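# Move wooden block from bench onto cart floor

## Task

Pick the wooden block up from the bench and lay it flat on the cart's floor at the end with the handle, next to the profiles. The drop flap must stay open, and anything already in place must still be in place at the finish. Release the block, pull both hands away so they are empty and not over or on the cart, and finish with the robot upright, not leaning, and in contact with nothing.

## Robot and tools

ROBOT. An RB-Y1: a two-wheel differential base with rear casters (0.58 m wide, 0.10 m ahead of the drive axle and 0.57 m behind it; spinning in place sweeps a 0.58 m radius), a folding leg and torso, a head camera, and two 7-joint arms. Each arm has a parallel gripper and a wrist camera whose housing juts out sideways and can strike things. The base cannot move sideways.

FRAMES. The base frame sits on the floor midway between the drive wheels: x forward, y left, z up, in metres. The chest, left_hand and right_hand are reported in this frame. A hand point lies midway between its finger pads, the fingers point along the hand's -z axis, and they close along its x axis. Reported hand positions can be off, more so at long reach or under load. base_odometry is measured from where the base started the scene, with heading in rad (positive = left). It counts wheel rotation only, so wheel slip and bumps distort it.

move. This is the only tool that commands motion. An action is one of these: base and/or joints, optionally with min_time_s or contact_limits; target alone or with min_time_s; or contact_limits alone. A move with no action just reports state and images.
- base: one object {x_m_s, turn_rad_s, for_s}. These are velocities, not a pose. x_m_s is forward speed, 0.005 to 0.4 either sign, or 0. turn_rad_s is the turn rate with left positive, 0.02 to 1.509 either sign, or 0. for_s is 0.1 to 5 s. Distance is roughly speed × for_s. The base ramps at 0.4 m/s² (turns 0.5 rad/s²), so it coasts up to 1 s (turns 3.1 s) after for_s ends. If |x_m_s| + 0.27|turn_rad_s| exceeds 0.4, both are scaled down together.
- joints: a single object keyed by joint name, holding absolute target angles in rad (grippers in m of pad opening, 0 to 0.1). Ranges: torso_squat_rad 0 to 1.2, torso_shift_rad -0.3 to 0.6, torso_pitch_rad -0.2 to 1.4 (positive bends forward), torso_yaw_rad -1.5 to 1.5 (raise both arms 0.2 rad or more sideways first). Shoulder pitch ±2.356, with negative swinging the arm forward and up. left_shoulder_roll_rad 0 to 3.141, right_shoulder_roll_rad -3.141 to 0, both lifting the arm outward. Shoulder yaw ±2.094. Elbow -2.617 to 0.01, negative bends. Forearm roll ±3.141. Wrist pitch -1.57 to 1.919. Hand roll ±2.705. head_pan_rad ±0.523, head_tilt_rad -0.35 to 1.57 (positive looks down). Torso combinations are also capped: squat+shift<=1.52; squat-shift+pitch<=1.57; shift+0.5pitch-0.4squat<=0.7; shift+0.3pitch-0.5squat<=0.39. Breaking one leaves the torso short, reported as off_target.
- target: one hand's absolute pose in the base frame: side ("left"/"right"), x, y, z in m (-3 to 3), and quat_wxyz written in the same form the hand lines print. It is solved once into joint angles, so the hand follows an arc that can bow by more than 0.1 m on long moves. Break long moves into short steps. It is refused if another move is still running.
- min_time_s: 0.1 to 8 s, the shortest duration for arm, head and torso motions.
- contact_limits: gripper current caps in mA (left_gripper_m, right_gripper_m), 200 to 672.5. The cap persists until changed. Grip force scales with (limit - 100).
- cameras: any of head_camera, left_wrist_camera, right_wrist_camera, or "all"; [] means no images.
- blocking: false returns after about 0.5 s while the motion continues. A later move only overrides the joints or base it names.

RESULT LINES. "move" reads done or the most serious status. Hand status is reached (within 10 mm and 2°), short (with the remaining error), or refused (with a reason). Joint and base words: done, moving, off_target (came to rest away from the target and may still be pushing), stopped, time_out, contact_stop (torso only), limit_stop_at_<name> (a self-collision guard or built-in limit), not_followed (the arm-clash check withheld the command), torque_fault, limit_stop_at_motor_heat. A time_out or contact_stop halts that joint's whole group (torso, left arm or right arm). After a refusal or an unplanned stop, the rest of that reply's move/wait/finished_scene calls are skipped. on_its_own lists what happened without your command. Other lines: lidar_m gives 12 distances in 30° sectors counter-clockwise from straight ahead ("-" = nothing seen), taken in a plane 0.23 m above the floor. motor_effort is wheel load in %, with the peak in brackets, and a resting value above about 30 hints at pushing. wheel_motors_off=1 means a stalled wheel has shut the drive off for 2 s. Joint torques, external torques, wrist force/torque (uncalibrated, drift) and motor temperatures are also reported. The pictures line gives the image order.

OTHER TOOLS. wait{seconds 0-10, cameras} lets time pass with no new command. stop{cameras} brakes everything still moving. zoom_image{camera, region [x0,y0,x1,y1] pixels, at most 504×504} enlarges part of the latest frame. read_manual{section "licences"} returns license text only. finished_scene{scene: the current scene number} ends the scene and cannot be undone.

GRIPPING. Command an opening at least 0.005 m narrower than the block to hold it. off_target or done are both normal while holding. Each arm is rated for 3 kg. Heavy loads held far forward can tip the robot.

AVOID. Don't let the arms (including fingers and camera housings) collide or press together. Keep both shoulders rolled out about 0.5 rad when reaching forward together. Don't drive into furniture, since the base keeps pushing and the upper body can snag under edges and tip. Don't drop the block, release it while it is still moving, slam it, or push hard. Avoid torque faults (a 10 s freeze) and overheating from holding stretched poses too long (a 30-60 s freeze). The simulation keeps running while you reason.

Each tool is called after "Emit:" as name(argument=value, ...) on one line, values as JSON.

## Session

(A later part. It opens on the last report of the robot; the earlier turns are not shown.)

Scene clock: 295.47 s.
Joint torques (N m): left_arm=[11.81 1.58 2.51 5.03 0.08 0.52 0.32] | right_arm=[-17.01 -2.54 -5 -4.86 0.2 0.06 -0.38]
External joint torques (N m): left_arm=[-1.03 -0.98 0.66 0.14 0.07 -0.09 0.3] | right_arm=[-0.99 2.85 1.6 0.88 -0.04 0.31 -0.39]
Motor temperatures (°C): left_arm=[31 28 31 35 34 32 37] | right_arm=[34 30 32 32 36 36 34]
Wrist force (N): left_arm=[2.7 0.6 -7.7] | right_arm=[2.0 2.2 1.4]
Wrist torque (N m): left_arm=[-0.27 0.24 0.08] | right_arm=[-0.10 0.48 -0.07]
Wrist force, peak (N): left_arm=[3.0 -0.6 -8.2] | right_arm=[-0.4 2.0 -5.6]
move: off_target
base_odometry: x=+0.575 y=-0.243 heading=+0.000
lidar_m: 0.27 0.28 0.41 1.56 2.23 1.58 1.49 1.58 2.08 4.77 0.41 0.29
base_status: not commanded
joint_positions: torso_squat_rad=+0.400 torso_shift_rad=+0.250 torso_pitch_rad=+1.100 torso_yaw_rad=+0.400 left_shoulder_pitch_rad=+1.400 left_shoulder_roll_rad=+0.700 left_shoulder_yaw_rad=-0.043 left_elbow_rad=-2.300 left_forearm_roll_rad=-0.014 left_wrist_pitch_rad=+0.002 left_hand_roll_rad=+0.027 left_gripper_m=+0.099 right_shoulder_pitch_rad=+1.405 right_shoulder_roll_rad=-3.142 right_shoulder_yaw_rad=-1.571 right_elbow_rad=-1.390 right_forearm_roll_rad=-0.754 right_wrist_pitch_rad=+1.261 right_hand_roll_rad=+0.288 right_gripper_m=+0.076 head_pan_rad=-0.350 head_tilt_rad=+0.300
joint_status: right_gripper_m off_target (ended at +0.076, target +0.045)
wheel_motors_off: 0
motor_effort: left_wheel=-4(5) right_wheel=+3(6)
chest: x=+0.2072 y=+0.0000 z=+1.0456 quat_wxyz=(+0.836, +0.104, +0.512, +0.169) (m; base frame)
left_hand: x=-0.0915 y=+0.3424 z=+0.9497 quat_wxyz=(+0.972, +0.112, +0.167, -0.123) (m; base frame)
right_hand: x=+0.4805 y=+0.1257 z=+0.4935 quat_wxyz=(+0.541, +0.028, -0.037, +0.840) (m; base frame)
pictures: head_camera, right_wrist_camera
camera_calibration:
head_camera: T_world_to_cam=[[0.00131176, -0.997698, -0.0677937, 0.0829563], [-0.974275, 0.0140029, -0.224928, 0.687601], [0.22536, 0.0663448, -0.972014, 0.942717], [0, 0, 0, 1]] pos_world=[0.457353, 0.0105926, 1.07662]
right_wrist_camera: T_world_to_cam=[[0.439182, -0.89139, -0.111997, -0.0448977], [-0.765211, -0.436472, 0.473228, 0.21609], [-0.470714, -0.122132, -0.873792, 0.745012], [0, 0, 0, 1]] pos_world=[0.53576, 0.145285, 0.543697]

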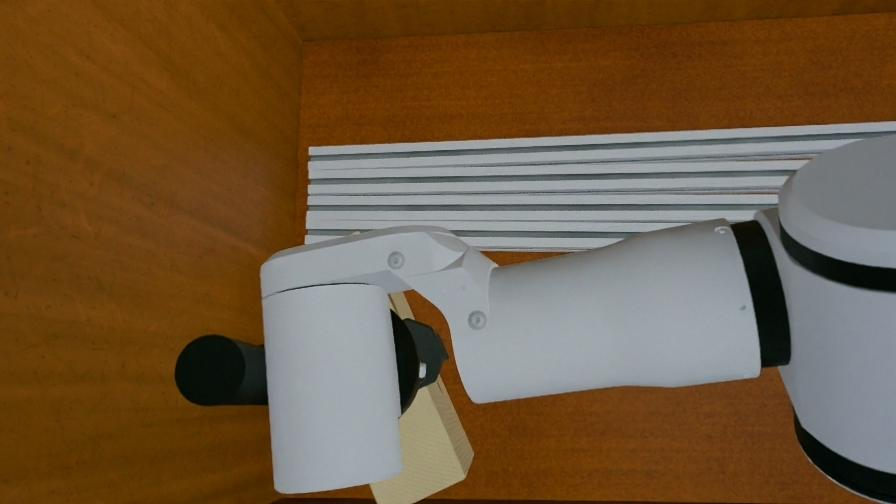

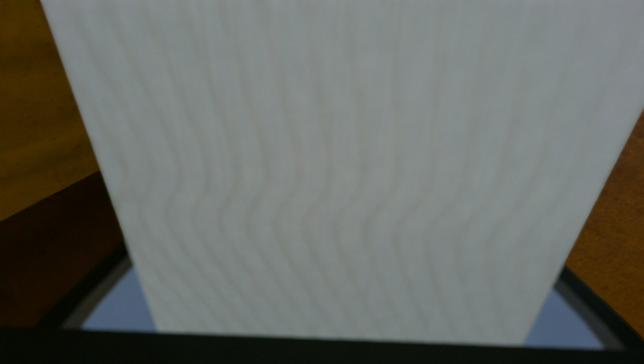

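Emit:
move(target={"side":"right","x":0.48,"y":0.115,"z":0.54,"quat_wxyz":[0.542,0.0,0.0,0.8406]}, min_time_s=1.5, cameras=["right_wrist_camera"])

Emit:
move(target={"side":"right","x":0.48,"y":0.10,"z":0.55,"quat_wxyz":[0.6715,0.1464,-0.1413,0.7127]}, min_time_s=2, cameras=["head_camera"])

Scene clock: 304.07 s.
Joint torques (N m): left_arm=[11.7 1.93 2.65 4.99 0.14 0.51 0.25] | right_arm=[-24.55 -7.22 -12.66 -10.34 -0.04 0.3 -0.24]
External joint torques (N m): left_arm=[-1.14 -0.63 0.8 0.08 0.13 -0.1 0.23] | right_arm=[-8.06 -1.81 -5.48 -4.76 -0.27 0.37 -0.24]
Motor temperatures (°C): left_arm=[31 28 31 35 34 32 37] | right_arm=[34 30 32 31 36 36 34]
Wrist force (N): left_arm=[3.1 0.3 -7.4] | right_arm=[-0.3 1.1 -26.9]
Wrist torque (N m): left_arm=[-0.21 0.30 0.09] | right_arm=[-0.10 -0.10 -0.06]
Wrist force, peak (N): left_arm=[3.2 0.0 -8.2] | right_arm=[-1.3 1.3 -27.4]
move: done
base_odometry: x=+0.575 y=-0.243 heading=+0.000
lidar_m: 0.27 0.28 0.39 1.56 2.22 1.58 1.50 1.57 2.08 4.78 0.41 0.29
base_status: not commanded
joint_positions: torso_squat_rad=+0.400 torso_shift_rad=+0.250 torso_pitch_rad=+1.101 torso_yaw_rad=+0.400 left_shoulder_pitch_rad=+1.400 left_shoulder_roll_rad=+0.700 left_shoulder_yaw_rad=-0.043 left_elbow_rad=-2.300 left_forearm_roll_rad=-0.014 left_wrist_pitch_rad=+0.002 left_hand_roll_rad=+0.027 left_gripper_m=+0.099 right_shoulder_pitch_rad=+1.332 right_shoulder_roll_rad=-3.139 right_shoulder_yaw_rad=-1.581 right_elbow_rad=-1.524 right_forearm_roll_rad=-0.817 right_wrist_pitch_rad=+1.479 right_hand_roll_rad=+0.226 right_gripper_m=+0.076 head_pan_rad=-0.350 head_tilt_rad=+0.300
joint_status: all done
wheel_motors_off: 0
motor_effort: left_wheel=-3(4) right_wheel=+4(6)
chest: x=+0.2075 y=+0.0001 z=+1.0453 quat_wxyz=(+0.835, +0.104, +0.513, +0.169) (m; base frame)
left_hand: x=-0.0912 y=+0.3424 z=+0.9497 quat_wxyz=(+0.972, +0.112, +0.168, -0.123) (m; base frame)
right_hand: x=+0.4795 y=+0.1141 z=+0.5378 quat_wxyz=(+0.542, +0.000, +0.002, +0.841) (m; base frame)
right_hand_status: reached (checked arc, planned for 1.5 s): 2 mm and 0.2 deg off.
pictures: right_wrist_camera
camera_calibration:
right_wrist_camera: T_world_to_cam=[[0.439415, -0.897957, -0.0242315, -0.0964102], [-0.767561, -0.389346, 0.509175, 0.165675], [-0.466652, -0.20514, -0.860322, 0.782061], [0, 0, 0, 1]] pos_world=[0.534481, 0.138365, 0.586131]

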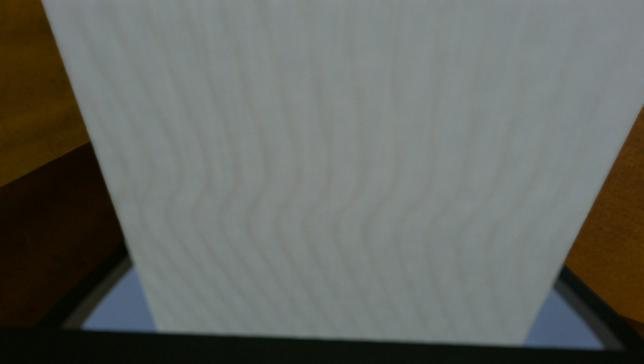

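Scene clock: 306.40 s.
Joint torques (N m): left_arm=[11.85 1.6 2.8 4.82 0.02 0.48 0.27] | right_arm=[-18.72 -3.32 -13.29 -14.6 0.7 -3.32 -0.07]
External joint torques (N m): left_arm=[-0.99 -0.96 0.95 -0.09 0.01 -0.14 0.25] | right_arm=[-5.42 -2.44 -6.26 -7.77 0.38 -2.52 -0.09]
Motor temperatures (°C): left_arm=[31 28 31 35 34 32 37] | right_arm=[34 30 32 31 36 36 34]
Wrist force (N): left_arm=[2.9 0.1 -6.9] | right_arm=[-10.7 1.3 -24.4]
Wrist torque (N m): left_arm=[-0.21 0.29 0.06] | right_arm=[0.00 0.67 -0.12]
Wrist force, peak (N): left_arm=[3.6 -0.1 -7.7] | right_arm=[-7.0 2.0 -26.8]
move: done
base_odometry: x=+0.575 y=-0.243 heading=+0.000
lidar_m: 0.28 0.28 0.42 1.57 2.23 1.57 1.50 1.57 2.09 4.77 0.42 0.28
base_status: not commanded
joint_positions: torso_squat_rad=+0.400 torso_shift_rad=+0.250 torso_pitch_rad=+1.101 torso_yaw_rad=+0.400 left_shoulder_pitch_rad=+1.400 left_shoulder_roll_rad=+0.700 left_shoulder_yaw_rad=-0.043 left_elbow_rad=-2.300 left_forearm_roll_rad=-0.014 left_wrist_pitch_rad=+0.002 left_hand_roll_rad=+0.027 left_gripper_m=+0.099 right_shoulder_pitch_rad=+1.506 right_shoulder_roll_rad=-2.769 right_shoulder_yaw_rad=-1.710 right_elbow_rad=-1.885 right_forearm_roll_rad=-0.660 right_wrist_pitch_rad=+1.097 right_hand_roll_rad=-0.101 right_gripper_m=+0.076 head_pan_rad=-0.350 head_tilt_rad=+0.300
joint_status: all done
wheel_motors_off: 0
motor_effort: left_wheel=-3(4) right_wheel=+5(6)
chest: x=+0.2075 y=+0.0001 z=+1.0453 quat_wxyz=(+0.835, +0.104, +0.513, +0.169) (m; base frame)
left_hand: x=-0.0912 y=+0.3424 z=+0.9497 quat_wxyz=(+0.972, +0.112, +0.168, -0.123) (m; base frame)
right_hand: x=+0.4796 y=+0.0986 z=+0.5486 quat_wxyz=(+0.672, +0.145, -0.139, +0.713) (m; base frame)
right_hand_status: reached (checked arc, planned for 2.0 s): 2 mm and 0.3 deg off.
pictures: head_camera
camera_calibration:
head_camera: T_world_to_cam=[[0.00122837, -0.997705, -0.0676971, 0.08285], [-0.974482, 0.0140012, -0.224028, 0.686887], [0.224462, 0.0662448, -0.972229, 0.942712], [0, 0, 0, 1]] pos_world=[0.457655, 0.0105928, 1.07602]

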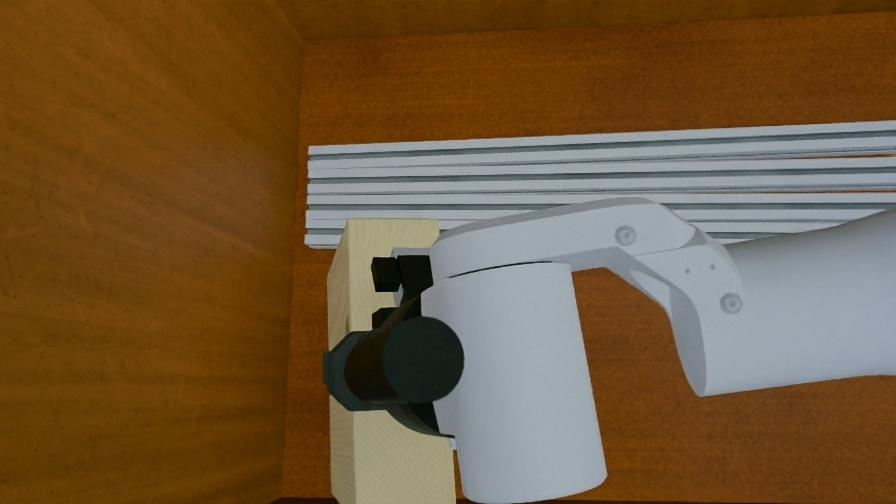

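Emit:
move(target={"side":"right","x":0.48,"y":0.06,"z":0.53,"quat_wxyz":[0.642,0.2756,-0.266,0.664]}, min_time_s=2, cameras=[])

Emit:
move(target={"side":"right","x":0.48,"y":0.02,"z":0.49,"quat_wxyz":[0.567,0.415,-0.400,0.587]}, min_time_s=2, cameras=["head_camera","right_wrist_camera"])

Scene clock: 310.03 s.
Joint torques (N m): left_arm=[12.18 1.93 2.59 4.85 0.08 0.48 0.31] | right_arm=[-15.29 1.71 -12.81 -15.8 0.49 -6.5 0.51]
External joint torques (N m): left_arm=[-0.66 -0.63 0.74 -0.05 0.07 -0.14 0.29] | right_arm=[-5.53 -2.45 -6.66 -8.87 0.25 -5.11 0.47]
Motor temperatures (°C): left_arm=[31 28 31 35 34 32 37] | right_arm=[34 30 32 32 35 36 34]
Wrist force (N): left_arm=[2.9 -0.1 -7.0] | right_arm=[-19.1 1.9 -19.2]
Wrist torque (N m): left_arm=[-0.19 0.29 0.06] | right_arm=[-0.13 1.21 -0.19]
Wrist force, peak (N): left_arm=[3.3 0.3 -8.0] | right_arm=[-14.0 2.0 -24.0]
move: done
base_odometry: x=+0.575 y=-0.243 heading=+0.000
lidar_m: 0.27 0.29 0.40 1.58 2.21 1.57 1.50 1.56 2.08 4.77 0.41 0.30
base_status: not commanded
joint_positions: torso_squat_rad=+0.400 torso_shift_rad=+0.250 torso_pitch_rad=+1.101 torso_yaw_rad=+0.400 left_shoulder_pitch_rad=+1.400 left_shoulder_roll_rad=+0.700 left_shoulder_yaw_rad=-0.043 left_elbow_rad=-2.300 left_forearm_roll_rad=-0.014 left_wrist_pitch_rad=+0.002 left_hand_roll_rad=+0.027 left_gripper_m=+0.099 right_shoulder_pitch_rad=+1.711 right_shoulder_roll_rad=-2.480 right_shoulder_yaw_rad=-1.718 right_elbow_rad=-1.865 right_forearm_roll_rad=-0.570 right_wrist_pitch_rad=+0.397 right_hand_roll_rad=-0.031 right_gripper_m=+0.076 head_pan_rad=-0.350 head_tilt_rad=+0.300
joint_status: all done
wheel_motors_off: 0
motor_effort: left_wheel=-4(4) right_wheel=+6(6)
chest: x=+0.2075 y=+0.0001 z=+1.0453 quat_wxyz=(+0.835, +0.104, +0.513, +0.169) (m; base frame)
left_hand: x=-0.0912 y=+0.3424 z=+0.9497 quat_wxyz=(+0.972, +0.112, +0.168, -0.123) (m; base frame)
right_hand: x=+0.4798 y=+0.0578 z=+0.5287 quat_wxyz=(+0.645, +0.271, -0.264, +0.664) (m; base frame)
right_hand_status: reached (checked arc, planned for 2.0 s): 3 mm and 0.7 deg off.
pictures: none
No camera images: "cameras" was empty.

Scene clock: 312.37 s.
Joint torques (N m): left_arm=[11.89 1.73 2.63 4.86 0.08 0.44 0.31] | right_arm=[-14.54 1.55 -8.68 -12.55 -0.5 -8.54 -0.09]
External joint torques (N m): left_arm=[-0.95 -0.83 0.77 -0.05 0.07 -0.17 0.29] | right_arm=[-6.38 -4.66 -4.5 -8.3 -0.53 -6.73 -0.14]
Motor temperatures (°C): left_arm=[31 28 31 35 34 32 37] | right_arm=[34 30 32 32 35 37 34]
Wrist force (N): left_arm=[3.4 -0.2 -7.1] | right_arm=[-25.0 2.8 -9.6]
Wrist torque (N m): left_arm=[-0.17 0.34 0.06] | right_arm=[0.04 1.81 -0.19]
Wrist force, peak (N): left_arm=[3.9 0.6 -7.5] | right_arm=[-26.9 5.0 -9.9]
move: done
base_odometry: x=+0.575 y=-0.243 heading=+0.000
lidar_m: 0.28 0.29 0.41 1.58 2.23 1.57 1.50 1.56 2.09 4.76 0.41 0.29
base_status: not commanded
joint_positions: torso_squat_rad=+0.400 torso_shift_rad=+0.250 torso_pitch_rad=+1.101 torso_yaw_rad=+0.400 left_shoulder_pitch_rad=+1.400 left_shoulder_roll_rad=+0.700 left_shoulder_yaw_rad=-0.043 left_elbow_rad=-2.300 left_forearm_roll_rad=-0.014 left_wrist_pitch_rad=+0.002 left_hand_roll_rad=+0.027 left_gripper_m=+0.099 right_shoulder_pitch_rad=+1.803 right_shoulder_roll_rad=-2.561 right_shoulder_yaw_rad=-1.556 right_elbow_rad=-1.258 right_forearm_roll_rad=-0.429 right_wrist_pitch_rad=-0.619 right_hand_roll_rad=-0.116 right_gripper_m=+0.076 head_pan_rad=-0.350 head_tilt_rad=+0.300
joint_status: all done
wheel_motors_off: 0
motor_effort: left_wheel=-4(4) right_wheel=+4(6)
chest: x=+0.2076 y=+0.0001 z=+1.0453 quat_wxyz=(+0.835, +0.104, +0.513, +0.169) (m; base frame)
left_hand: x=-0.0912 y=+0.3424 z=+0.9497 quat_wxyz=(+0.972, +0.112, +0.168, -0.123) (m; base frame)
right_hand: x=+0.4791 y=+0.0178 z=+0.4889 quat_wxyz=(+0.571, +0.409, -0.398, +0.590) (m; base frame)
right_hand_status: reached (checked arc, planned for 2.0 s): 3 mm and 1.0 deg off.
pictures: head_camera, right_wrist_camera
camera_calibration:
head_camera: T_world_to_cam=[[0.00122027, -0.997705, -0.0676989, 0.0828555], [-0.974482, 0.0140094, -0.224027, 0.686984], [0.224462, 0.0662447, -0.972229, 0.942689], [0, 0, 0, 1]] pos_world=[0.457755, 0.0105929, 1.07602]
right_wrist_camera: T_world_to_cam=[[0.0412486, -0.323959, -0.945172, 0.446855], [-0.846321, -0.51414, 0.139287, 0.373575], [-0.531074, 0.794173, -0.29538, 0.456869], [0, 0, 0, 1]] pos_world=[0.540364, -0.0260006, 0.50527]

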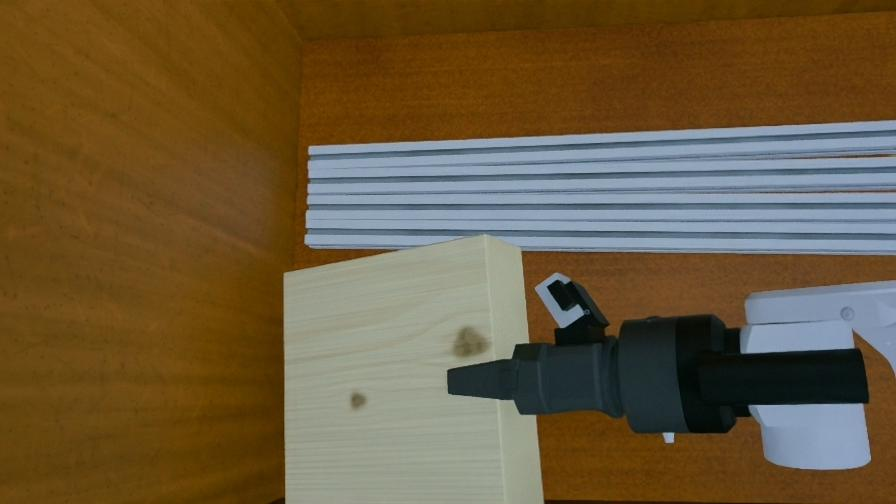

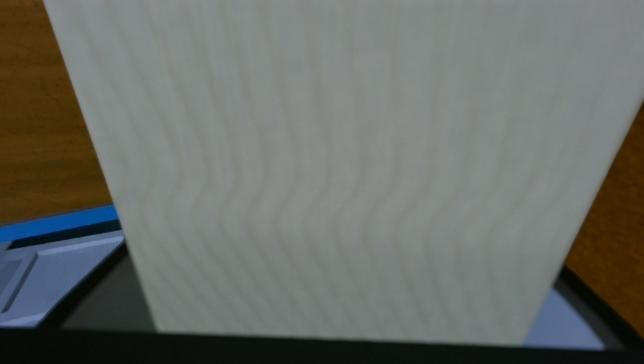

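Emit:
move(target={"side":"right","x":0.45,"y":0.01,"z":0.535,"quat_wxyz":[0.516,0.481,-0.464,0.534]}, min_time_s=2, cameras=["head_camera"])

Scene clock: 317.20 s.
Joint torques (N m): left_arm=[11.82 1.67 2.74 4.84 0.11 0.47 0.22] | right_arm=[-8.23 3.77 -7.2 -14.35 0.97 -9.56 0.14]
External joint torques (N m): left_arm=[-1.02 -0.88 0.88 -0.06 0.1 -0.14 0.19] | right_arm=[-1.68 -3.09 -3.74 -10.08 0.89 -7.64 0.09]
Motor temperatures (°C): left_arm=[31 28 31 35 34 32 37] | right_arm=[34 30 32 32 35 37 34]
Wrist force (N): left_arm=[2.9 0.2 -7.0] | right_arm=[-28.1 -3.0 -3.4]
Wrist torque (N m): left_arm=[-0.23 0.31 0.06] | right_arm=[-0.82 1.89 -0.10]
Wrist force, peak (N): left_arm=[3.3 0.4 -8.3] | right_arm=[-29.9 -5.2 -4.3]
move: done
base_odometry: x=+0.575 y=-0.243 heading=+0.000
lidar_m: 0.28 0.29 0.40 1.58 2.21 1.58 1.49 1.56 2.09 4.76 0.41 0.29
base_status: not commanded
joint_positions: torso_squat_rad=+0.400 torso_shift_rad=+0.250 torso_pitch_rad=+1.101 torso_yaw_rad=+0.400 left_shoulder_pitch_rad=+1.400 left_shoulder_roll_rad=+0.700 left_shoulder_yaw_rad=-0.043 left_elbow_rad=-2.300 left_forearm_roll_rad=-0.014 left_wrist_pitch_rad=+0.002 left_hand_roll_rad=+0.027 left_gripper_m=+0.099 right_shoulder_pitch_rad=+1.896 right_shoulder_roll_rad=-2.546 right_shoulder_yaw_rad=-1.577 right_elbow_rad=-1.250 right_forearm_roll_rad=-0.468 right_wrist_pitch_rad=-0.913 right_hand_roll_rad=-0.027 right_gripper_m=+0.076 head_pan_rad=-0.350 head_tilt_rad=+0.300
joint_status: all done
wheel_motors_off: 0
motor_effort: left_wheel=-3(5) right_wheel=+3(6)
chest: x=+0.2076 y=+0.0001 z=+1.0453 quat_wxyz=(+0.835, +0.104, +0.513, +0.169) (m; base frame)
left_hand: x=-0.0912 y=+0.3424 z=+0.9497 quat_wxyz=(+0.972, +0.112, +0.168, -0.123) (m; base frame)
right_hand: x=+0.4503 y=+0.0086 z=+0.5335 quat_wxyz=(+0.518, +0.479, -0.463, +0.536) (m; base frame)
right_hand_status: reached (checked arc, planned for 2.0 s): 2 mm and 0.4 deg off.
pictures: head_camera
camera_calibration:
head_camera: T_world_to_cam=[[0.00122027, -0.997705, -0.0676989, 0.0828555], [-0.974482, 0.0140094, -0.224027, 0.686984], [0.224462, 0.0662447, -0.972229, 0.942689], [0, 0, 0, 1]] pos_world=[0.457755, 0.0105929, 1.07602]

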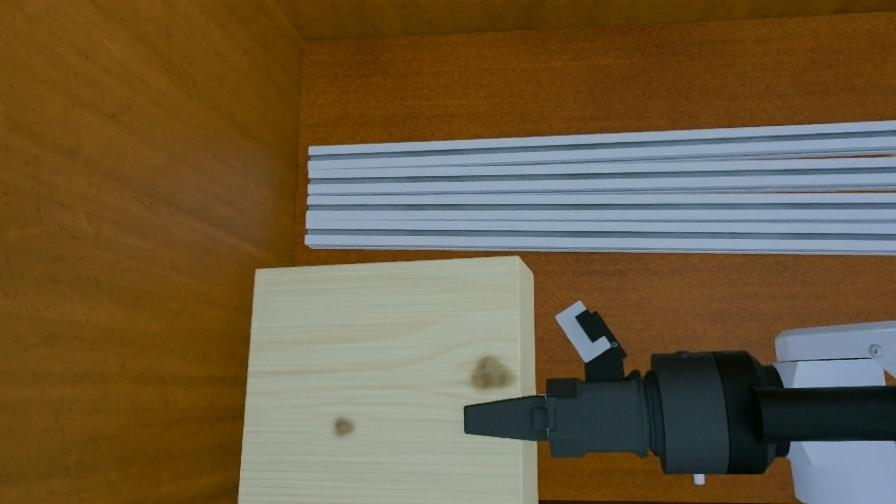

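Emit:
move(target={"side":"right","x":0.475,"y":0.01,"z":0.53,"quat_wxyz":[0.516,0.481,-0.464,0.534]}, min_time_s=1, cameras=[])

Emit:
move(joints={"torso_squat_rad":0.62,"torso_shift_rad":0.29}, min_time_s=2)

Scene clock: 319.93 s.
Joint torques (N m): left_arm=[12.03 1.47 2.84 5.01 0.07 0.43 0.25] | right_arm=[-14.5 2.04 -7.07 -11.63 -0.44 -9.26 -0.13]
External joint torques (N m): left_arm=[-0.8 -1.09 0.99 0.11 0.06 -0.18 0.23] | right_arm=[-6.95 -4.78 -3.34 -7.98 -0.38 -7.36 -0.18]
Motor temperatures (°C): left_arm=[31 28 31 35 34 32 37] | right_arm=[34 30 32 32 35 38 34]
Wrist force (N): left_arm=[3.7 -0.2 -6.5] | right_arm=[-26.8 1.7 -2.7]
Wrist torque (N m): left_arm=[-0.18 0.34 0.11] | right_arm=[-0.15 1.91 -0.25]
Wrist force, peak (N): left_arm=[3.1 0.3 -8.4] | right_arm=[-30.0 -2.9 -1.2]
move: done
base_odometry: x=+0.575 y=-0.243 heading=+0.000
lidar_m: 0.27 0.29 0.39 1.56 2.22 1.57 1.50 1.57 2.08 4.76 0.42 0.29
base_status: not commanded
joint_positions: torso_squat_rad=+0.400 torso_shift_rad=+0.250 torso_pitch_rad=+1.101 torso_yaw_rad=+0.400 left_shoulder_pitch_rad=+1.400 left_shoulder_roll_rad=+0.700 left_shoulder_yaw_rad=-0.043 left_elbow_rad=-2.300 left_forearm_roll_rad=-0.014 left_wrist_pitch_rad=+0.002 left_hand_roll_rad=+0.027 left_gripper_m=+0.099 right_shoulder_pitch_rad=+1.845 right_shoulder_roll_rad=-2.577 right_shoulder_yaw_rad=-1.565 right_elbow_rad=-1.147 right_forearm_roll_rad=-0.437 right_wrist_pitch_rad=-0.963 right_hand_roll_rad=-0.110 right_gripper_m=+0.076 head_pan_rad=-0.350 head_tilt_rad=+0.300
joint_status: all done
wheel_motors_off: 0
motor_effort: left_wheel=-4(5) right_wheel=+3(6)
chest: x=+0.2076 y=+0.0001 z=+1.0453 quat_wxyz=(+0.835, +0.104, +0.513, +0.169) (m; base frame)
left_hand: x=-0.0912 y=+0.3424 z=+0.9497 quat_wxyz=(+0.972, +0.112, +0.168, -0.123) (m; base frame)
right_hand: x=+0.4747 y=+0.0084 z=+0.5284 quat_wxyz=(+0.518, +0.480, -0.463, +0.536) (m; base frame)
right_hand_status: reached (checked arc, planned for 1.0 s): 2 mm and 0.4 deg off.
pictures: none
No camera images: "cameras" was empty.

Scene clock: 322.23 s.
Joint torques (N m): left_arm=[11.79 1.55 3 4.77 0.02 0.44 0.31] | right_arm=[-15.2 1.79 -6.9 -11.75 -0.51 -9.24 -0.01]
External joint torques (N m): left_arm=[-1.05 -1.01 1.15 -0.13 0.01 -0.18 0.29] | right_arm=[-7.64 -5.03 -3.18 -8.09 -0.45 -7.34 -0.06]
Motor temperatures (°C): left_arm=[31 28 31 35 34 32 37] | right_arm=[34 30 32 32 35 38 34]
Wrist force (N): left_arm=[3.0 0.3 -6.4] | right_arm=[-27.3 1.6 -2.5]
Wrist torque (N m): left_arm=[-0.23 0.28 0.08] | right_arm=[-0.27 1.93 -0.26]
Wrist force, peak (N): left_arm=[3.7 0.8 -8.1] | right_arm=[-28.3 1.9 -2.7]
move: done
base_odometry: x=+0.575 y=-0.243 heading=+0.000
lidar_m: 0.27 0.29 0.39 1.57 2.22 1.58 1.50 1.57 2.10 4.77 0.42 0.29
base_status: not commanded
joint_positions: torso_squat_rad=+0.620 torso_shift_rad=+0.290 torso_pitch_rad=+1.101 torso_yaw_rad=+0.400 left_shoulder_pitch_rad=+1.400 left_shoulder_roll_rad=+0.700 left_shoulder_yaw_rad=-0.043 left_elbow_rad=-2.300 left_forearm_roll_rad=-0.014 left_wrist_pitch_rad=+0.002 left_hand_roll_rad=+0.027 left_gripper_m=+0.099 right_shoulder_pitch_rad=+1.845 right_shoulder_roll_rad=-2.577 right_shoulder_yaw_rad=-1.565 right_elbow_rad=-1.147 right_forearm_roll_rad=-0.437 right_wrist_pitch_rad=-0.963 right_hand_roll_rad=-0.110 right_gripper_m=+0.076 head_pan_rad=-0.350 head_tilt_rad=+0.300
joint_status: all done
wheel_motors_off: 0
motor_effort: left_wheel=-4(5) right_wheel=+5(6)
chest: x=+0.2110 y=+0.0001 z=+0.9665 quat_wxyz=(+0.835, +0.104, +0.513, +0.169) (m; base frame)
left_hand: x=-0.0878 y=+0.3424 z=+0.8709 quat_wxyz=(+0.972, +0.112, +0.168, -0.123) (m; base frame)
right_hand: x=+0.4781 y=+0.0083 z=+0.4496 quat_wxyz=(+0.518, +0.480, -0.463, +0.536) (m; base frame)
pictures: head_camera, left_wrist_camera, right_wrist_camera
camera_calibration:
head_camera: T_world_to_cam=[[0.00122111, -0.997705, -0.0676992, 0.0775165], [-0.974504, 0.0140022, -0.223932, 0.67256], [0.224366, 0.0662466, -0.972251, 0.865381], [0, 0, 0, 1]] pos_world=[0.461155, 0.0105928, 0.997222]
left_wrist_camera: T_world_to_cam=[[0.917931, -0.173731, -0.356679, 0.450156], [-0.083264, -0.963362, 0.254951, 0.129522], [-0.387904, -0.204329, -0.898766, 0.891168], [0, 0, 0, 1]] pos_world=[-0.0567407, 0.385074, 0.928491]
right_wrist_camera: T_world_to_cam=[[0.0304882, -0.0843476, -0.99597, 0.432629], [-0.843237, -0.537182, 0.0196806, 0.425863], [-0.536677, 0.839238, -0.0875027, 0.361088], [0, 0, 0, 1]] pos_world=[0.539701, -0.0377816, 0.4541]

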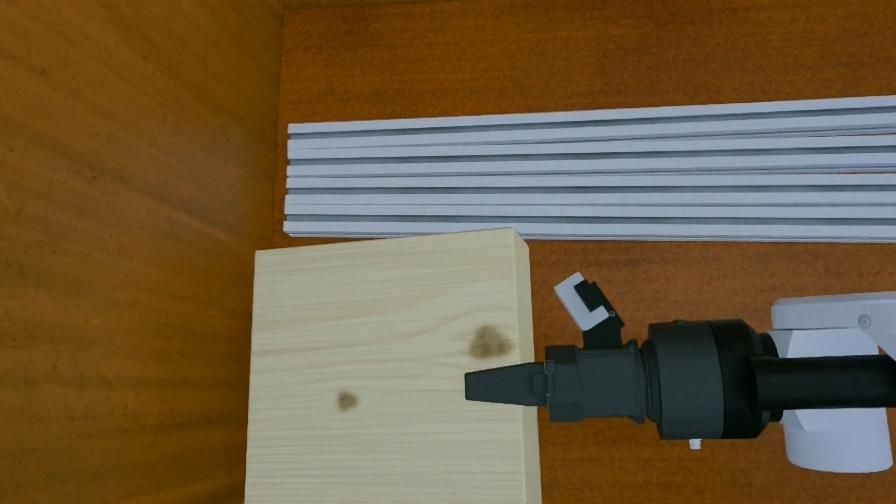

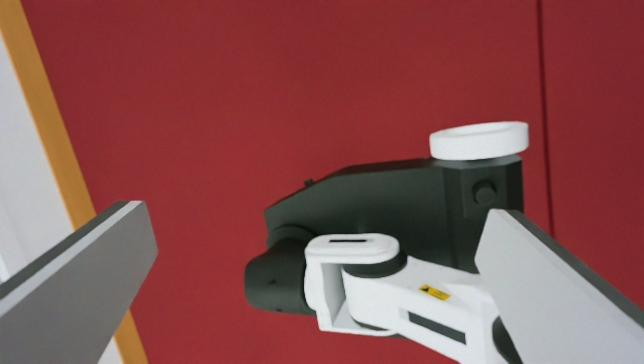

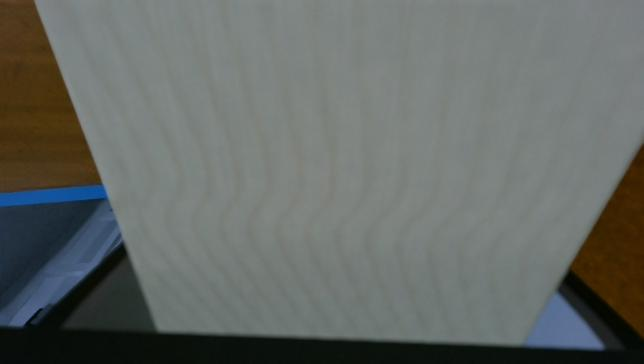

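Emit:
move(joints={"torso_squat_rad":0.78,"torso_shift_rad":0.34}, min_time_s=2)

Scene clock: 325.77 s.
Joint torques (N m): left_arm=[11.6 1.57 2.71 5.03 0.07 0.42 0.24] | right_arm=[-15.13 1.89 -7.01 -11.66 -0.45 -9.31 0.21]
External joint torques (N m): left_arm=[-1.23 -0.99 0.86 0.13 0.05 -0.19 0.22] | right_arm=[-7.57 -4.93 -3.29 -8 -0.39 -7.41 0.16]
Motor temperatures (°C): left_arm=[31 28 31 35 34 32 37] | right_arm=[34 30 32 32 35 38 34]
Wrist force (N): left_arm=[3.6 -0.3 -7.2] | right_arm=[-27.5 1.2 -2.6]
Wrist torque (N m): left_arm=[-0.17 0.40 0.04] | right_arm=[-0.21 1.90 -0.24]
Wrist force, peak (N): left_arm=[3.9 1.0 -7.8] | right_arm=[-28.4 1.3 -2.7]
move: done
base_odometry: x=+0.575 y=-0.243 heading=+0.000
lidar_m: 0.26 0.30 0.41 1.57 2.23 1.57 1.50 1.56 2.08 4.76 0.41 0.30
base_status: not commanded
joint_positions: torso_squat_rad=+0.780 torso_shift_rad=+0.340 torso_pitch_rad=+1.101 torso_yaw_rad=+0.400 left_shoulder_pitch_rad=+1.400 left_shoulder_roll_rad=+0.700 left_shoulder_yaw_rad=-0.043 left_elbow_rad=-2.300 left_forearm_roll_rad=-0.014 left_wrist_pitch_rad=+0.002 left_hand_roll_rad=+0.027 left_gripper_m=+0.099 right_shoulder_pitch_rad=+1.845 right_shoulder_roll_rad=-2.577 right_shoulder_yaw_rad=-1.565 right_elbow_rad=-1.147 right_forearm_roll_rad=-0.437 right_wrist_pitch_rad=-0.963 right_hand_roll_rad=-0.110 right_gripper_m=+0.076 head_pan_rad=-0.350 head_tilt_rad=+0.300
joint_status: all done
wheel_motors_off: 0
motor_effort: left_wheel=-4(5) right_wheel=+4(6)
chest: x=+0.2140 y=+0.0001 z=+0.8898 quat_wxyz=(+0.835, +0.104, +0.513, +0.169) (m; base frame)
left_hand: x=-0.0848 y=+0.3424 z=+0.7942 quat_wxyz=(+0.972, +0.112, +0.168, -0.123) (m; base frame)
right_hand: x=+0.4811 y=+0.0083 z=+0.3728 quat_wxyz=(+0.518, +0.480, -0.463, +0.536) (m; base frame)
pictures: head_camera, left_wrist_camera, right_wrist_camera
camera_calibration:
head_camera: T_world_to_cam=[[0.00122111, -0.997705, -0.0676992, 0.0723203], [-0.974504, 0.0140022, -0.223932, 0.658307], [0.224366, 0.0662466, -0.972251, 0.790136], [0, 0, 0, 1]] pos_world=[0.464155, 0.0105928, 0.920522]
left_wrist_camera: T_world_to_cam=[[0.917931, -0.173731, -0.356679, 0.42001], [-0.083264, -0.963362, 0.254951, 0.149352], [-0.387904, -0.204329, -0.898766, 0.823306], [0, 0, 0, 1]] pos_world=[-0.0537407, 0.385074, 0.851691]
right_wrist_camera: T_world_to_cam=[[0.0305409, -0.0844318, -0.995961, 0.356011], [-0.843238, -0.537181, 0.0196814, 0.429904], [-0.536673, 0.839231, -0.087602, 0.356013], [0, 0, 0, 1]] pos_world=[0.542701, -0.0377819, 0.3773]

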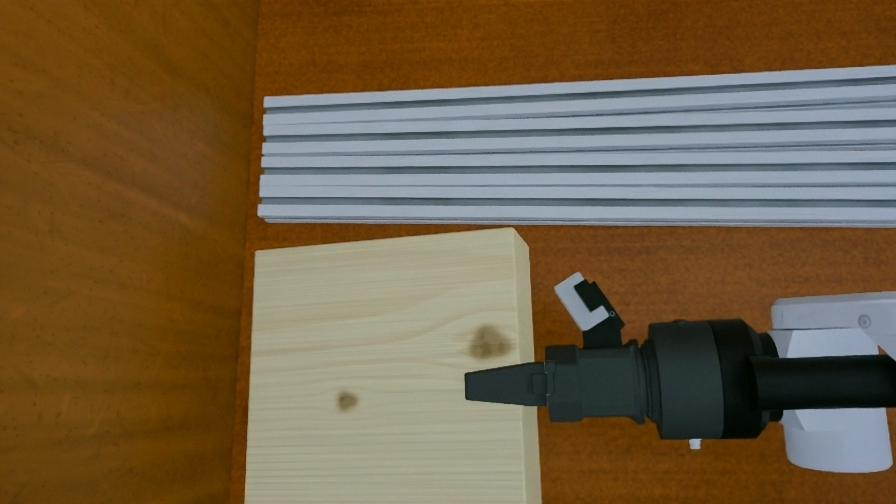

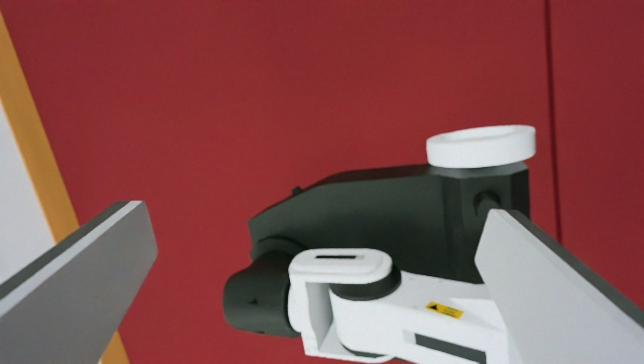

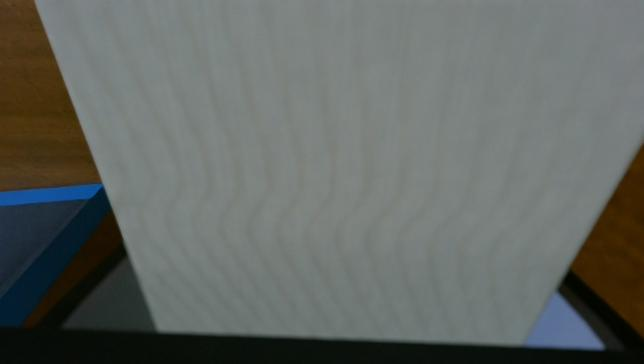

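Emit:
move(joints={"torso_squat_rad":0.82,"torso_shift_rad":0.353}, min_time_s=2, cameras=[])

Emit:
move(joints={"torso_squat_rad":0.84,"torso_shift_rad":0.36}, min_time_s=2, cameras=["head_camera","right_wrist_camera"])

Scene clock: 329.33 s.
Joint torques (N m): left_arm=[11.66 1.64 2.71 4.99 0.09 0.45 0.34] | right_arm=[-10.49 3.06 -6.17 -7.51 -0.46 -3.2 -0.79]
External joint torques (N m): left_arm=[-1.18 -0.92 0.85 0.09 0.08 -0.17 0.32] | right_arm=[-2.9 -3.75 -2.43 -3.85 -0.41 -1.3 -0.84]
Motor temperatures (°C): left_arm=[31 28 31 35 34 32 37] | right_arm=[34 30 32 32 35 38 34]
Wrist force (N): left_arm=[2.8 -0.2 -6.9] | right_arm=[-12.9 1.1 6.0]
Wrist torque (N m): left_arm=[-0.21 0.30 0.04] | right_arm=[-0.56 -0.80 0.41]
Wrist force, peak (N): left_arm=[4.4 0.7 -7.8] | right_arm=[-28.1 1.7 -2.9]
move: done
base_odometry: x=+0.575 y=-0.243 heading=+0.000
lidar_m: 0.28 0.29 0.40 1.57 2.23 1.57 1.50 1.57 2.08 4.76 0.41 0.28
base_status: not commanded
joint_positions: torso_squat_rad=+0.820 torso_shift_rad=+0.353 torso_pitch_rad=+1.100 torso_yaw_rad=+0.400 left_shoulder_pitch_rad=+1.400 left_shoulder_roll_rad=+0.700 left_shoulder_yaw_rad=-0.043 left_elbow_rad=-2.300 left_forearm_roll_rad=-0.014 left_wrist_pitch_rad=+0.002 left_hand_roll_rad=+0.027 left_gripper_m=+0.099 right_shoulder_pitch_rad=+1.844 right_shoulder_roll_rad=-2.577 right_shoulder_yaw_rad=-1.565 right_elbow_rad=-1.148 right_forearm_roll_rad=-0.437 right_wrist_pitch_rad=-0.964 right_hand_roll_rad=-0.110 right_gripper_m=+0.075 head_pan_rad=-0.350 head_tilt_rad=+0.300
joint_status: all done
wheel_motors_off: 0
motor_effort: left_wheel=-4(6) right_wheel=+5(6)
chest: x=+0.2129 y=+0.0000 z=+0.8690 quat_wxyz=(+0.836, +0.104, +0.512, +0.169) (m; base frame)
left_hand: x=-0.0858 y=+0.3424 z=+0.7731 quat_wxyz=(+0.972, +0.112, +0.167, -0.123) (m; base frame)
right_hand: x=+0.4806 y=+0.0090 z=+0.3531 quat_wxyz=(+0.517, +0.480, -0.464, +0.535) (m; base frame)
pictures: none
No camera images: "cameras" was empty.

Scene clock: 331.63 s.
Joint torques (N m): left_arm=[11.87 1.55 2.71 4.83 0.06 0.45 0.23] | right_arm=[-10.86 3.75 -6.14 -6.43 -0.39 -2.5 0.06]
External joint torques (N m): left_arm=[-0.97 -1.01 0.85 -0.05 0.05 -0.16 0.21] | right_arm=[-3.25 -3.06 -2.38 -2.76 -0.33 -0.59 0.01]
Motor temperatures (°C): left_arm=[31 28 31 35 34 32 37] | right_arm=[34 30 32 32 35 38 34]
Wrist force (N): left_arm=[2.5 0.4 -6.2] | right_arm=[-11.1 4.2 6.6]
Wrist torque (N m): left_arm=[-0.28 0.23 0.07] | right_arm=[-0.14 -1.05 -0.51]
Wrist force, peak (N): left_arm=[2.6 0.2 -8.4] | right_arm=[-14.2 3.1 4.0]
move: done
base_odometry: x=+0.575 y=-0.243 heading=+0.000
lidar_m: 0.28 0.29 0.41 1.55 2.22 1.58 1.50 1.56 2.08 4.77 0.41 0.29
base_status: not commanded
joint_positions: torso_squat_rad=+0.826 torso_shift_rad=+0.355 torso_pitch_rad=+1.099 torso_yaw_rad=+0.400 left_shoulder_pitch_rad=+1.400 left_shoulder_roll_rad=+0.700 left_shoulder_yaw_rad=-0.043 left_elbow_rad=-2.300 left_forearm_roll_rad=-0.014 left_wrist_pitch_rad=+0.002 left_hand_roll_rad=+0.027 left_gripper_m=+0.099 right_shoulder_pitch_rad=+1.844 right_shoulder_roll_rad=-2.578 right_shoulder_yaw_rad=-1.565 right_elbow_rad=-1.148 right_forearm_roll_rad=-0.437 right_wrist_pitch_rad=-0.964 right_hand_roll_rad=-0.110 right_gripper_m=+0.075 head_pan_rad=-0.350 head_tilt_rad=+0.300
joint_status: all done
wheel_motors_off: 0
motor_effort: left_wheel=-5(6) right_wheel=+5(7)
chest: x=+0.2126 y=+0.0000 z=+0.8660 quat_wxyz=(+0.836, +0.104, +0.512, +0.169) (m; base frame)
left_hand: x=-0.0860 y=+0.3424 z=+0.7698 quat_wxyz=(+0.972, +0.112, +0.167, -0.123) (m; base frame)
right_hand: x=+0.4809 y=+0.0091 z=+0.3507 quat_wxyz=(+0.517, +0.480, -0.464, +0.536) (m; base frame)
pictures: head_camera, right_wrist_camera
camera_calibration:
head_camera: T_world_to_cam=[[0.00136107, -0.997705, -0.0677022, 0.0706822], [-0.974039, 0.0140035, -0.225947, 0.653215], [0.226376, 0.0662521, -0.971784, 0.766465], [0, 0, 0, 1]] pos_world=[0.462651, 0.0105928, 0.897215]
right_wrist_camera: T_world_to_cam=[[0.0328323, -0.0805312, -0.996211, 0.333074], [-0.843087, -0.537548, 0.0156683, 0.431891], [-0.536773, 0.839379, -0.0855438, 0.352704], [0, 0, 0, 1]] pos_world=[0.542508, -0.0370671, 0.355217]

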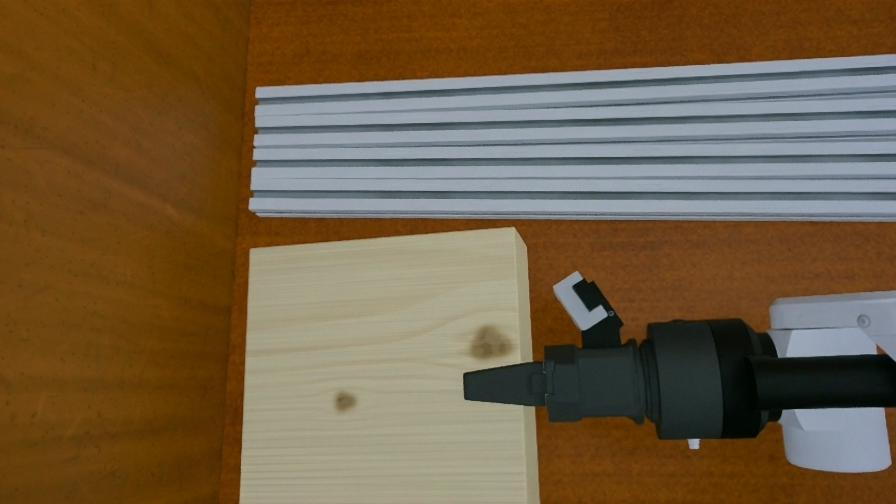

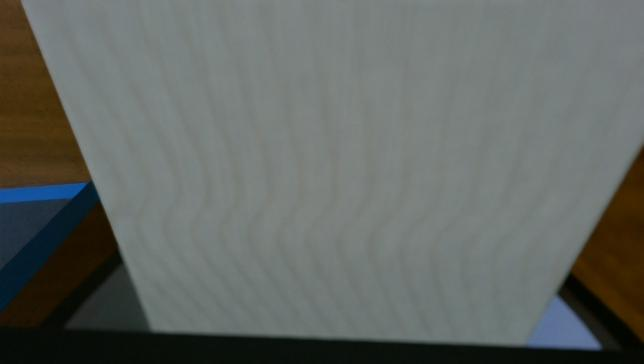

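Emit:
move(target={"side":"right","x":0.481,"y":0.009,"z":0.343,"quat_wxyz":[0.504,0.495,-0.478,0.5216]}, min_time_s=1.5, cameras=["right_wrist_camera"])

Scene clock: 335.27 s.
Joint torques (N m): left_arm=[11.64 1.65 2.76 4.95 0.16 0.5 0.21] | right_arm=[-12.45 1.45 -6.21 -10.45 -0.83 -9.09 -0.12]
External joint torques (N m): left_arm=[-1.2 -0.91 0.9 0.07 0.15 -0.12 0.18] | right_arm=[-4.79 -4.85 -2.9 -7.48 -0.7 -7.19 -0.17]
Motor temperatures (°C): left_arm=[31 28 31 35 34 32 37] | right_arm=[34 30 32 32 35 38 34]
Wrist force (N): left_arm=[3.3 0.5 -7.9] | right_arm=[-27.4 2.3 -0.8]
Wrist torque (N m): left_arm=[-0.26 0.29 0.09] | right_arm=[-0.34 1.95 -0.21]
Wrist force, peak (N): left_arm=[3.5 0.0 -8.3] | right_arm=[-28.3 1.2 -1.5]
move: done
base_odometry: x=+0.575 y=-0.243 heading=+0.000
lidar_m: 0.27 0.28 0.41 1.56 2.22 1.58 1.49 1.56 2.09 4.75 0.42 0.29
base_status: not commanded
joint_positions: torso_squat_rad=+0.826 torso_shift_rad=+0.355 torso_pitch_rad=+1.099 torso_yaw_rad=+0.400 left_shoulder_pitch_rad=+1.400 left_shoulder_roll_rad=+0.700 left_shoulder_yaw_rad=-0.043 left_elbow_rad=-2.300 left_forearm_roll_rad=-0.014 left_wrist_pitch_rad=+0.002 left_hand_roll_rad=+0.027 left_gripper_m=+0.099 right_shoulder_pitch_rad=+1.859 right_shoulder_roll_rad=-2.664 right_shoulder_yaw_rad=-1.563 right_elbow_rad=-0.973 right_forearm_roll_rad=-0.430 right_wrist_pitch_rad=-1.099 right_hand_roll_rad=-0.134 right_gripper_m=+0.074 head_pan_rad=-0.350 head_tilt_rad=+0.300
joint_status: all done
wheel_motors_off: 0
motor_effort: left_wheel=-5(5) right_wheel=+5(7)
chest: x=+0.2127 y=+0.0001 z=+0.8659 quat_wxyz=(+0.836, +0.104, +0.512, +0.169) (m; base frame)
left_hand: x=-0.0859 y=+0.3424 z=+0.7698 quat_wxyz=(+0.972, +0.112, +0.167, -0.123) (m; base frame)
right_hand: x=+0.4809 y=+0.0076 z=+0.3416 quat_wxyz=(+0.506, +0.493, -0.476, +0.523) (m; base frame)
right_hand_status: reached (checked arc, planned for 1.5 s): 2 mm and 0.4 deg off.
pictures: right_wrist_camera
camera_calibration:
right_wrist_camera: T_world_to_cam=[[0.0298179, -0.0327958, -0.999017, 0.325924], [-0.843574, -0.53696, -0.00755099, 0.439457], [-0.536184, 0.84297, -0.0436767, 0.338512], [0, 0, 0, 1]] pos_world=[0.542501, -0.0386962, 0.343707]

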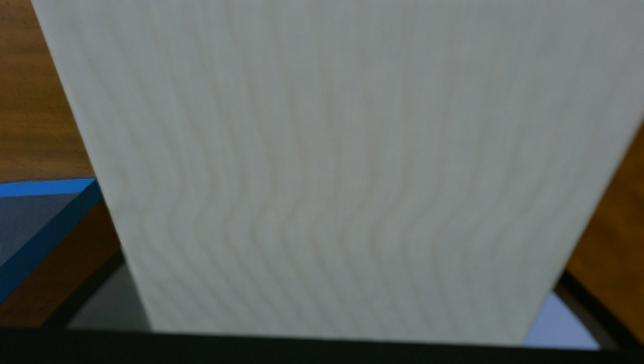

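Emit:
move(target={"side":"right","x":0.481,"y":0.009,"z":0.335,"quat_wxyz":[0.504,0.495,-0.478,0.5216]}, min_time_s=1, cameras=[])

Emit:
move(target={"side":"right","x":0.481,"y":0.009,"z":0.331,"quat_wxyz":[0.504,0.495,-0.478,0.5216]}, min_time_s=1, cameras=["head_camera"])

Scene clock: 337.70 s.
Joint torques (N m): left_arm=[12.05 1.74 2.77 4.93 0.08 0.54 0.29] | right_arm=[-3 1.95 -1.1 4.93 -0.13 5.16 0.66]
External joint torques (N m): left_arm=[-0.8 -0.82 0.91 0.06 0.07 -0.07 0.26] | right_arm=[4.76 -4.06 2.06 7.64 0.04 7.06 0.61]
Motor temperatures (°C): left_arm=[31 28 31 35 34 32 37] | right_arm=[34 30 32 32 35 38 34]
Wrist force (N): left_arm=[2.9 0.1 -7.2] | right_arm=[49.6 6.6 18.2]
Wrist torque (N m): left_arm=[-0.23 0.29 0.04] | right_arm=[-0.39 5.71 -0.97]
Wrist force, peak (N): left_arm=[3.7 -0.5 -7.9] | right_arm=[55.0 10.6 18.0]
move: done
base_odometry: x=+0.575 y=-0.243 heading=+0.000
lidar_m: 0.27 0.29 0.40 1.57 2.23 1.57 1.50 1.56 2.09 4.77 0.41 0.30
base_status: not commanded
joint_positions: torso_squat_rad=+0.826 torso_shift_rad=+0.354 torso_pitch_rad=+1.098 torso_yaw_rad=+0.400 left_shoulder_pitch_rad=+1.400 left_shoulder_roll_rad=+0.700 left_shoulder_yaw_rad=-0.043 left_elbow_rad=-2.300 left_forearm_roll_rad=-0.014 left_wrist_pitch_rad=+0.002 left_hand_roll_rad=+0.027 left_gripper_m=+0.099 right_shoulder_pitch_rad=+1.860 right_shoulder_roll_rad=-2.701 right_shoulder_yaw_rad=-1.562 right_elbow_rad=-0.905 right_forearm_roll_rad=-0.427 right_wrist_pitch_rad=-1.135 right_hand_roll_rad=-0.144 right_gripper_m=+0.074 head_pan_rad=-0.350 head_tilt_rad=+0.300
joint_status: all done
wheel_motors_off: 0
motor_effort: left_wheel=-5(6) right_wheel=+8(8)
chest: x=+0.2121 y=+0.0001 z=+0.8664 quat_wxyz=(+0.836, +0.104, +0.511, +0.169) (m; base frame)
left_hand: x=-0.0864 y=+0.3424 z=+0.7697 quat_wxyz=(+0.972, +0.112, +0.166, -0.123) (m; base frame)
right_hand: x=+0.4815 y=+0.0090 z=+0.3373 quat_wxyz=(+0.504, +0.494, -0.479, +0.522) (m; base frame)
right_hand_status: reached (checked arc, planned for 1.0 s): 2 mm and 0.2 deg off.
pictures: none
No camera images: "cameras" was empty.

Scene clock: 339.03 s.
Joint torques (N m): left_arm=[11.92 1.52 2.99 4.76 0.07 0.46 0.3] | right_arm=[2.35 7.53 3.25 16.91 -0.11 15.3 1.53]
External joint torques (N m): left_arm=[-0.93 -1.05 1.13 -0.1 0.06 -0.15 0.28] | right_arm=[10.22 1.79 6.29 19.43 0.09 17.19 1.48]
Motor temperatures (°C): left_arm=[31 28 31 35 34 32 37] | right_arm=[34 30 32 32 35 39 34]
Wrist force (N): left_arm=[2.4 -0.1 -6.5] | right_arm=[97.9 17.2 21.4]
Wrist torque (N m): left_arm=[-0.18 0.22 0.07] | right_arm=[-0.85 7.46 -1.90]
Wrist force, peak (N): left_arm=[3.6 -0.2 -8.1] | right_arm=[108.7 20.6 29.1]
move: done
base_odometry: x=+0.575 y=-0.243 heading=+0.000
lidar_m: 0.27 0.28 0.39 1.57 2.22 1.57 1.50 1.56 2.09 4.77 0.41 0.30
base_status: not commanded
joint_positions: torso_squat_rad=+0.826 torso_shift_rad=+0.354 torso_pitch_rad=+1.096 torso_yaw_rad=+0.399 left_shoulder_pitch_rad=+1.400 left_shoulder_roll_rad=+0.700 left_shoulder_yaw_rad=-0.043 left_elbow_rad=-2.300 left_forearm_roll_rad=-0.014 left_wrist_pitch_rad=+0.002 left_hand_roll_rad=+0.027 left_gripper_m=+0.099 right_shoulder_pitch_rad=+1.861 right_shoulder_roll_rad=-2.732 right_shoulder_yaw_rad=-1.561 right_elbow_rad=-0.850 right_forearm_roll_rad=-0.425 right_wrist_pitch_rad=-1.166 right_hand_roll_rad=-0.155 right_gripper_m=+0.074 head_pan_rad=-0.350 head_tilt_rad=+0.300
joint_status: all done
wheel_motors_off: 0
motor_effort: left_wheel=-6(6) right_wheel=+14(14)
chest: x=+0.2115 y=+0.0001 z=+0.8668 quat_wxyz=(+0.837, +0.103, +0.511, +0.169) (m; base frame)
left_hand: x=-0.0868 y=+0.3425 z=+0.7697 quat_wxyz=(+0.972, +0.112, +0.165, -0.123) (m; base frame)
right_hand: x=+0.4817 y=+0.0108 z=+0.3352 quat_wxyz=(+0.502, +0.496, -0.481, +0.520) (m; base frame)
right_hand_status: reached (checked arc, planned for 1.0 s): 5 mm and 0.5 deg off.
pictures: head_camera
camera_calibration:
head_camera: T_world_to_cam=[[0.00122407, -0.997736, -0.0672455, 0.0703333], [-0.973485, 0.0141935, -0.228312, 0.654322], [0.228749, 0.065742, -0.971263, 0.766516], [0, 0, 0, 1]] pos_world=[0.461547, 0.0104947, 0.898608]

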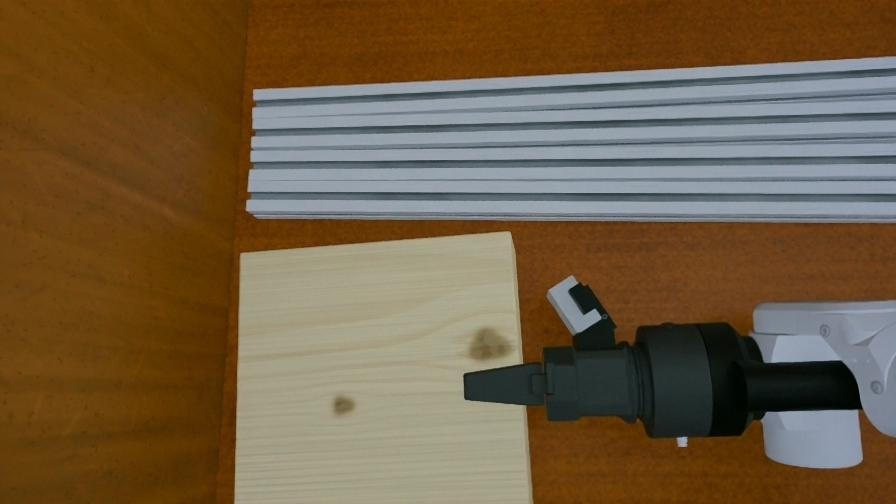

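Emit:
move(target={"side":"right","x":0.481,"y":0.008,"z":0.340,"quat_wxyz":[0.504,0.495,-0.478,0.5216]}, min_time_s=1, cameras=[])

Emit:
move(joints={"right_gripper_m":0.083}, cameras=["right_wrist_camera"])

Scene clock: 342.10 s.
Joint torques (N m): left_arm=[11.61 1.71 2.87 4.95 0.12 0.43 0.24] | right_arm=[-6.35 10.79 -2.78 -1.33 -0.25 -2.2 0.64]
External joint torques (N m): left_arm=[-1.24 -0.86 1.01 0.07 0.11 -0.18 0.22] | right_arm=[1.39 4.75 0.39 1.43 -0.08 -0.3 0.59]
Motor temperatures (°C): left_arm=[31 28 31 35 34 32 37] | right_arm=[34 30 32 32 35 39 34]
Wrist force (N): left_arm=[2.9 0.4 -7.9] | right_arm=[6.8 4.5 -3.2]
Wrist torque (N m): left_arm=[-0.27 0.30 0.05] | right_arm=[-0.43 2.90 -0.41]
Wrist force, peak (N): left_arm=[3.5 0.4 -7.9] | right_arm=[100.6 17.3 21.2]
move: done
base_odometry: x=+0.575 y=-0.243 heading=+0.000
lidar_m: 0.28 0.29 0.41 1.57 2.21 1.58 1.49 1.57 2.09 4.75 0.43 0.30
base_status: not commanded
joint_positions: torso_squat_rad=+0.826 torso_shift_rad=+0.355 torso_pitch_rad=+1.098 torso_yaw_rad=+0.400 left_shoulder_pitch_rad=+1.400 left_shoulder_roll_rad=+0.700 left_shoulder_yaw_rad=-0.043 left_elbow_rad=-2.300 left_forearm_roll_rad=-0.014 left_wrist_pitch_rad=+0.002 left_hand_roll_rad=+0.027 left_gripper_m=+0.099 right_shoulder_pitch_rad=+1.860 right_shoulder_roll_rad=-2.696 right_shoulder_yaw_rad=-1.561 right_elbow_rad=-0.915 right_forearm_roll_rad=-0.426 right_wrist_pitch_rad=-1.137 right_hand_roll_rad=-0.147 right_gripper_m=+0.074 head_pan_rad=-0.350 head_tilt_rad=+0.300
joint_status: all done
wheel_motors_off: 0
motor_effort: left_wheel=-2(6) right_wheel=+5(14)
chest: x=+0.2124 y=+0.0001 z=+0.8662 quat_wxyz=(+0.836, +0.104, +0.512, +0.169) (m; base frame)
left_hand: x=-0.0862 y=+0.3424 z=+0.7698 quat_wxyz=(+0.972, +0.112, +0.166, -0.123) (m; base frame)
right_hand: x=+0.4807 y=+0.0090 z=+0.3392 quat_wxyz=(+0.503, +0.497, -0.478, +0.520) (m; base frame)
right_hand_status: reached (checked arc, planned for 1.0 s): 1 mm and 0.3 deg off.
pictures: none
No camera images: "cameras" was empty.

Scene clock: 342.67 s.
Joint torques (N m): left_arm=[11.67 1.57 2.95 4.89 0.07 0.62 0.25] | right_arm=[-6.5 9.77 -2.85 -1.42 -0.19 -1.22 0.25]
External joint torques (N m): left_arm=[-1.18 -1 1.09 0 0.06 0.01 0.23] | right_arm=[1.23 3.73 0.32 1.33 -0.03 0.68 0.2]
Motor temperatures (°C): left_arm=[31 28 31 35 34 32 37] | right_arm=[34 30 32 32 35 39 34]
Wrist force (N): left_arm=[3.6 -0.3 -7.5] | right_arm=[1.5 3.0 -0.1]
Wrist torque (N m): left_arm=[-0.13 0.37 0.09] | right_arm=[-0.44 0.73 -0.13]
Wrist force, peak (N): left_arm=[2.6 0.1 -8.3] | right_arm=[7.2 4.9 -3.1]
move: done
base_odometry: x=+0.575 y=-0.243 heading=+0.000
lidar_m: 0.28 0.29 0.40 1.58 2.23 1.58 1.50 1.57 2.07 4.76 0.41 0.30
base_status: not commanded
joint_positions: torso_squat_rad=+0.826 torso_shift_rad=+0.355 torso_pitch_rad=+1.098 torso_yaw_rad=+0.400 left_shoulder_pitch_rad=+1.400 left_shoulder_roll_rad=+0.700 left_shoulder_yaw_rad=-0.043 left_elbow_rad=-2.300 left_forearm_roll_rad=-0.014 left_wrist_pitch_rad=+0.002 left_hand_roll_rad=+0.027 left_gripper_m=+0.099 right_shoulder_pitch_rad=+1.860 right_shoulder_roll_rad=-2.696 right_shoulder_yaw_rad=-1.561 right_elbow_rad=-0.915 right_forearm_roll_rad=-0.426 right_wrist_pitch_rad=-1.138 right_hand_roll_rad=-0.147 right_gripper_m=+0.083 head_pan_rad=-0.350 head_tilt_rad=+0.300
joint_status: all done
wheel_motors_off: 0
motor_effort: left_wheel=-2(3) right_wheel=+4(6)
chest: x=+0.2124 y=+0.0001 z=+0.8661 quat_wxyz=(+0.836, +0.104, +0.512, +0.169) (m; base frame)
left_hand: x=-0.0862 y=+0.3424 z=+0.7698 quat_wxyz=(+0.972, +0.112, +0.166, -0.123) (m; base frame)
right_hand: x=+0.4807 y=+0.0089 z=+0.3392 quat_wxyz=(+0.503, +0.497, -0.478, +0.520) (m; base frame)
pictures: right_wrist_camera
camera_calibration:
right_wrist_camera: T_world_to_cam=[[0.0272029, -0.0201393, -0.999427, 0.324852], [-0.842311, -0.538856, -0.012068, 0.440922], [-0.538304, 0.842157, -0.031622, 0.334244], [0, 0, 0, 1]] pos_world=[0.542482, -0.0373504, 0.340556]

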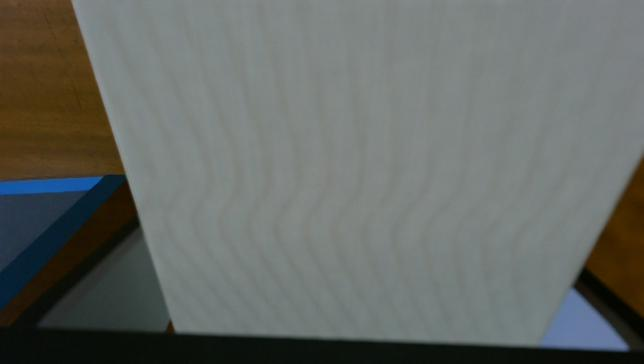

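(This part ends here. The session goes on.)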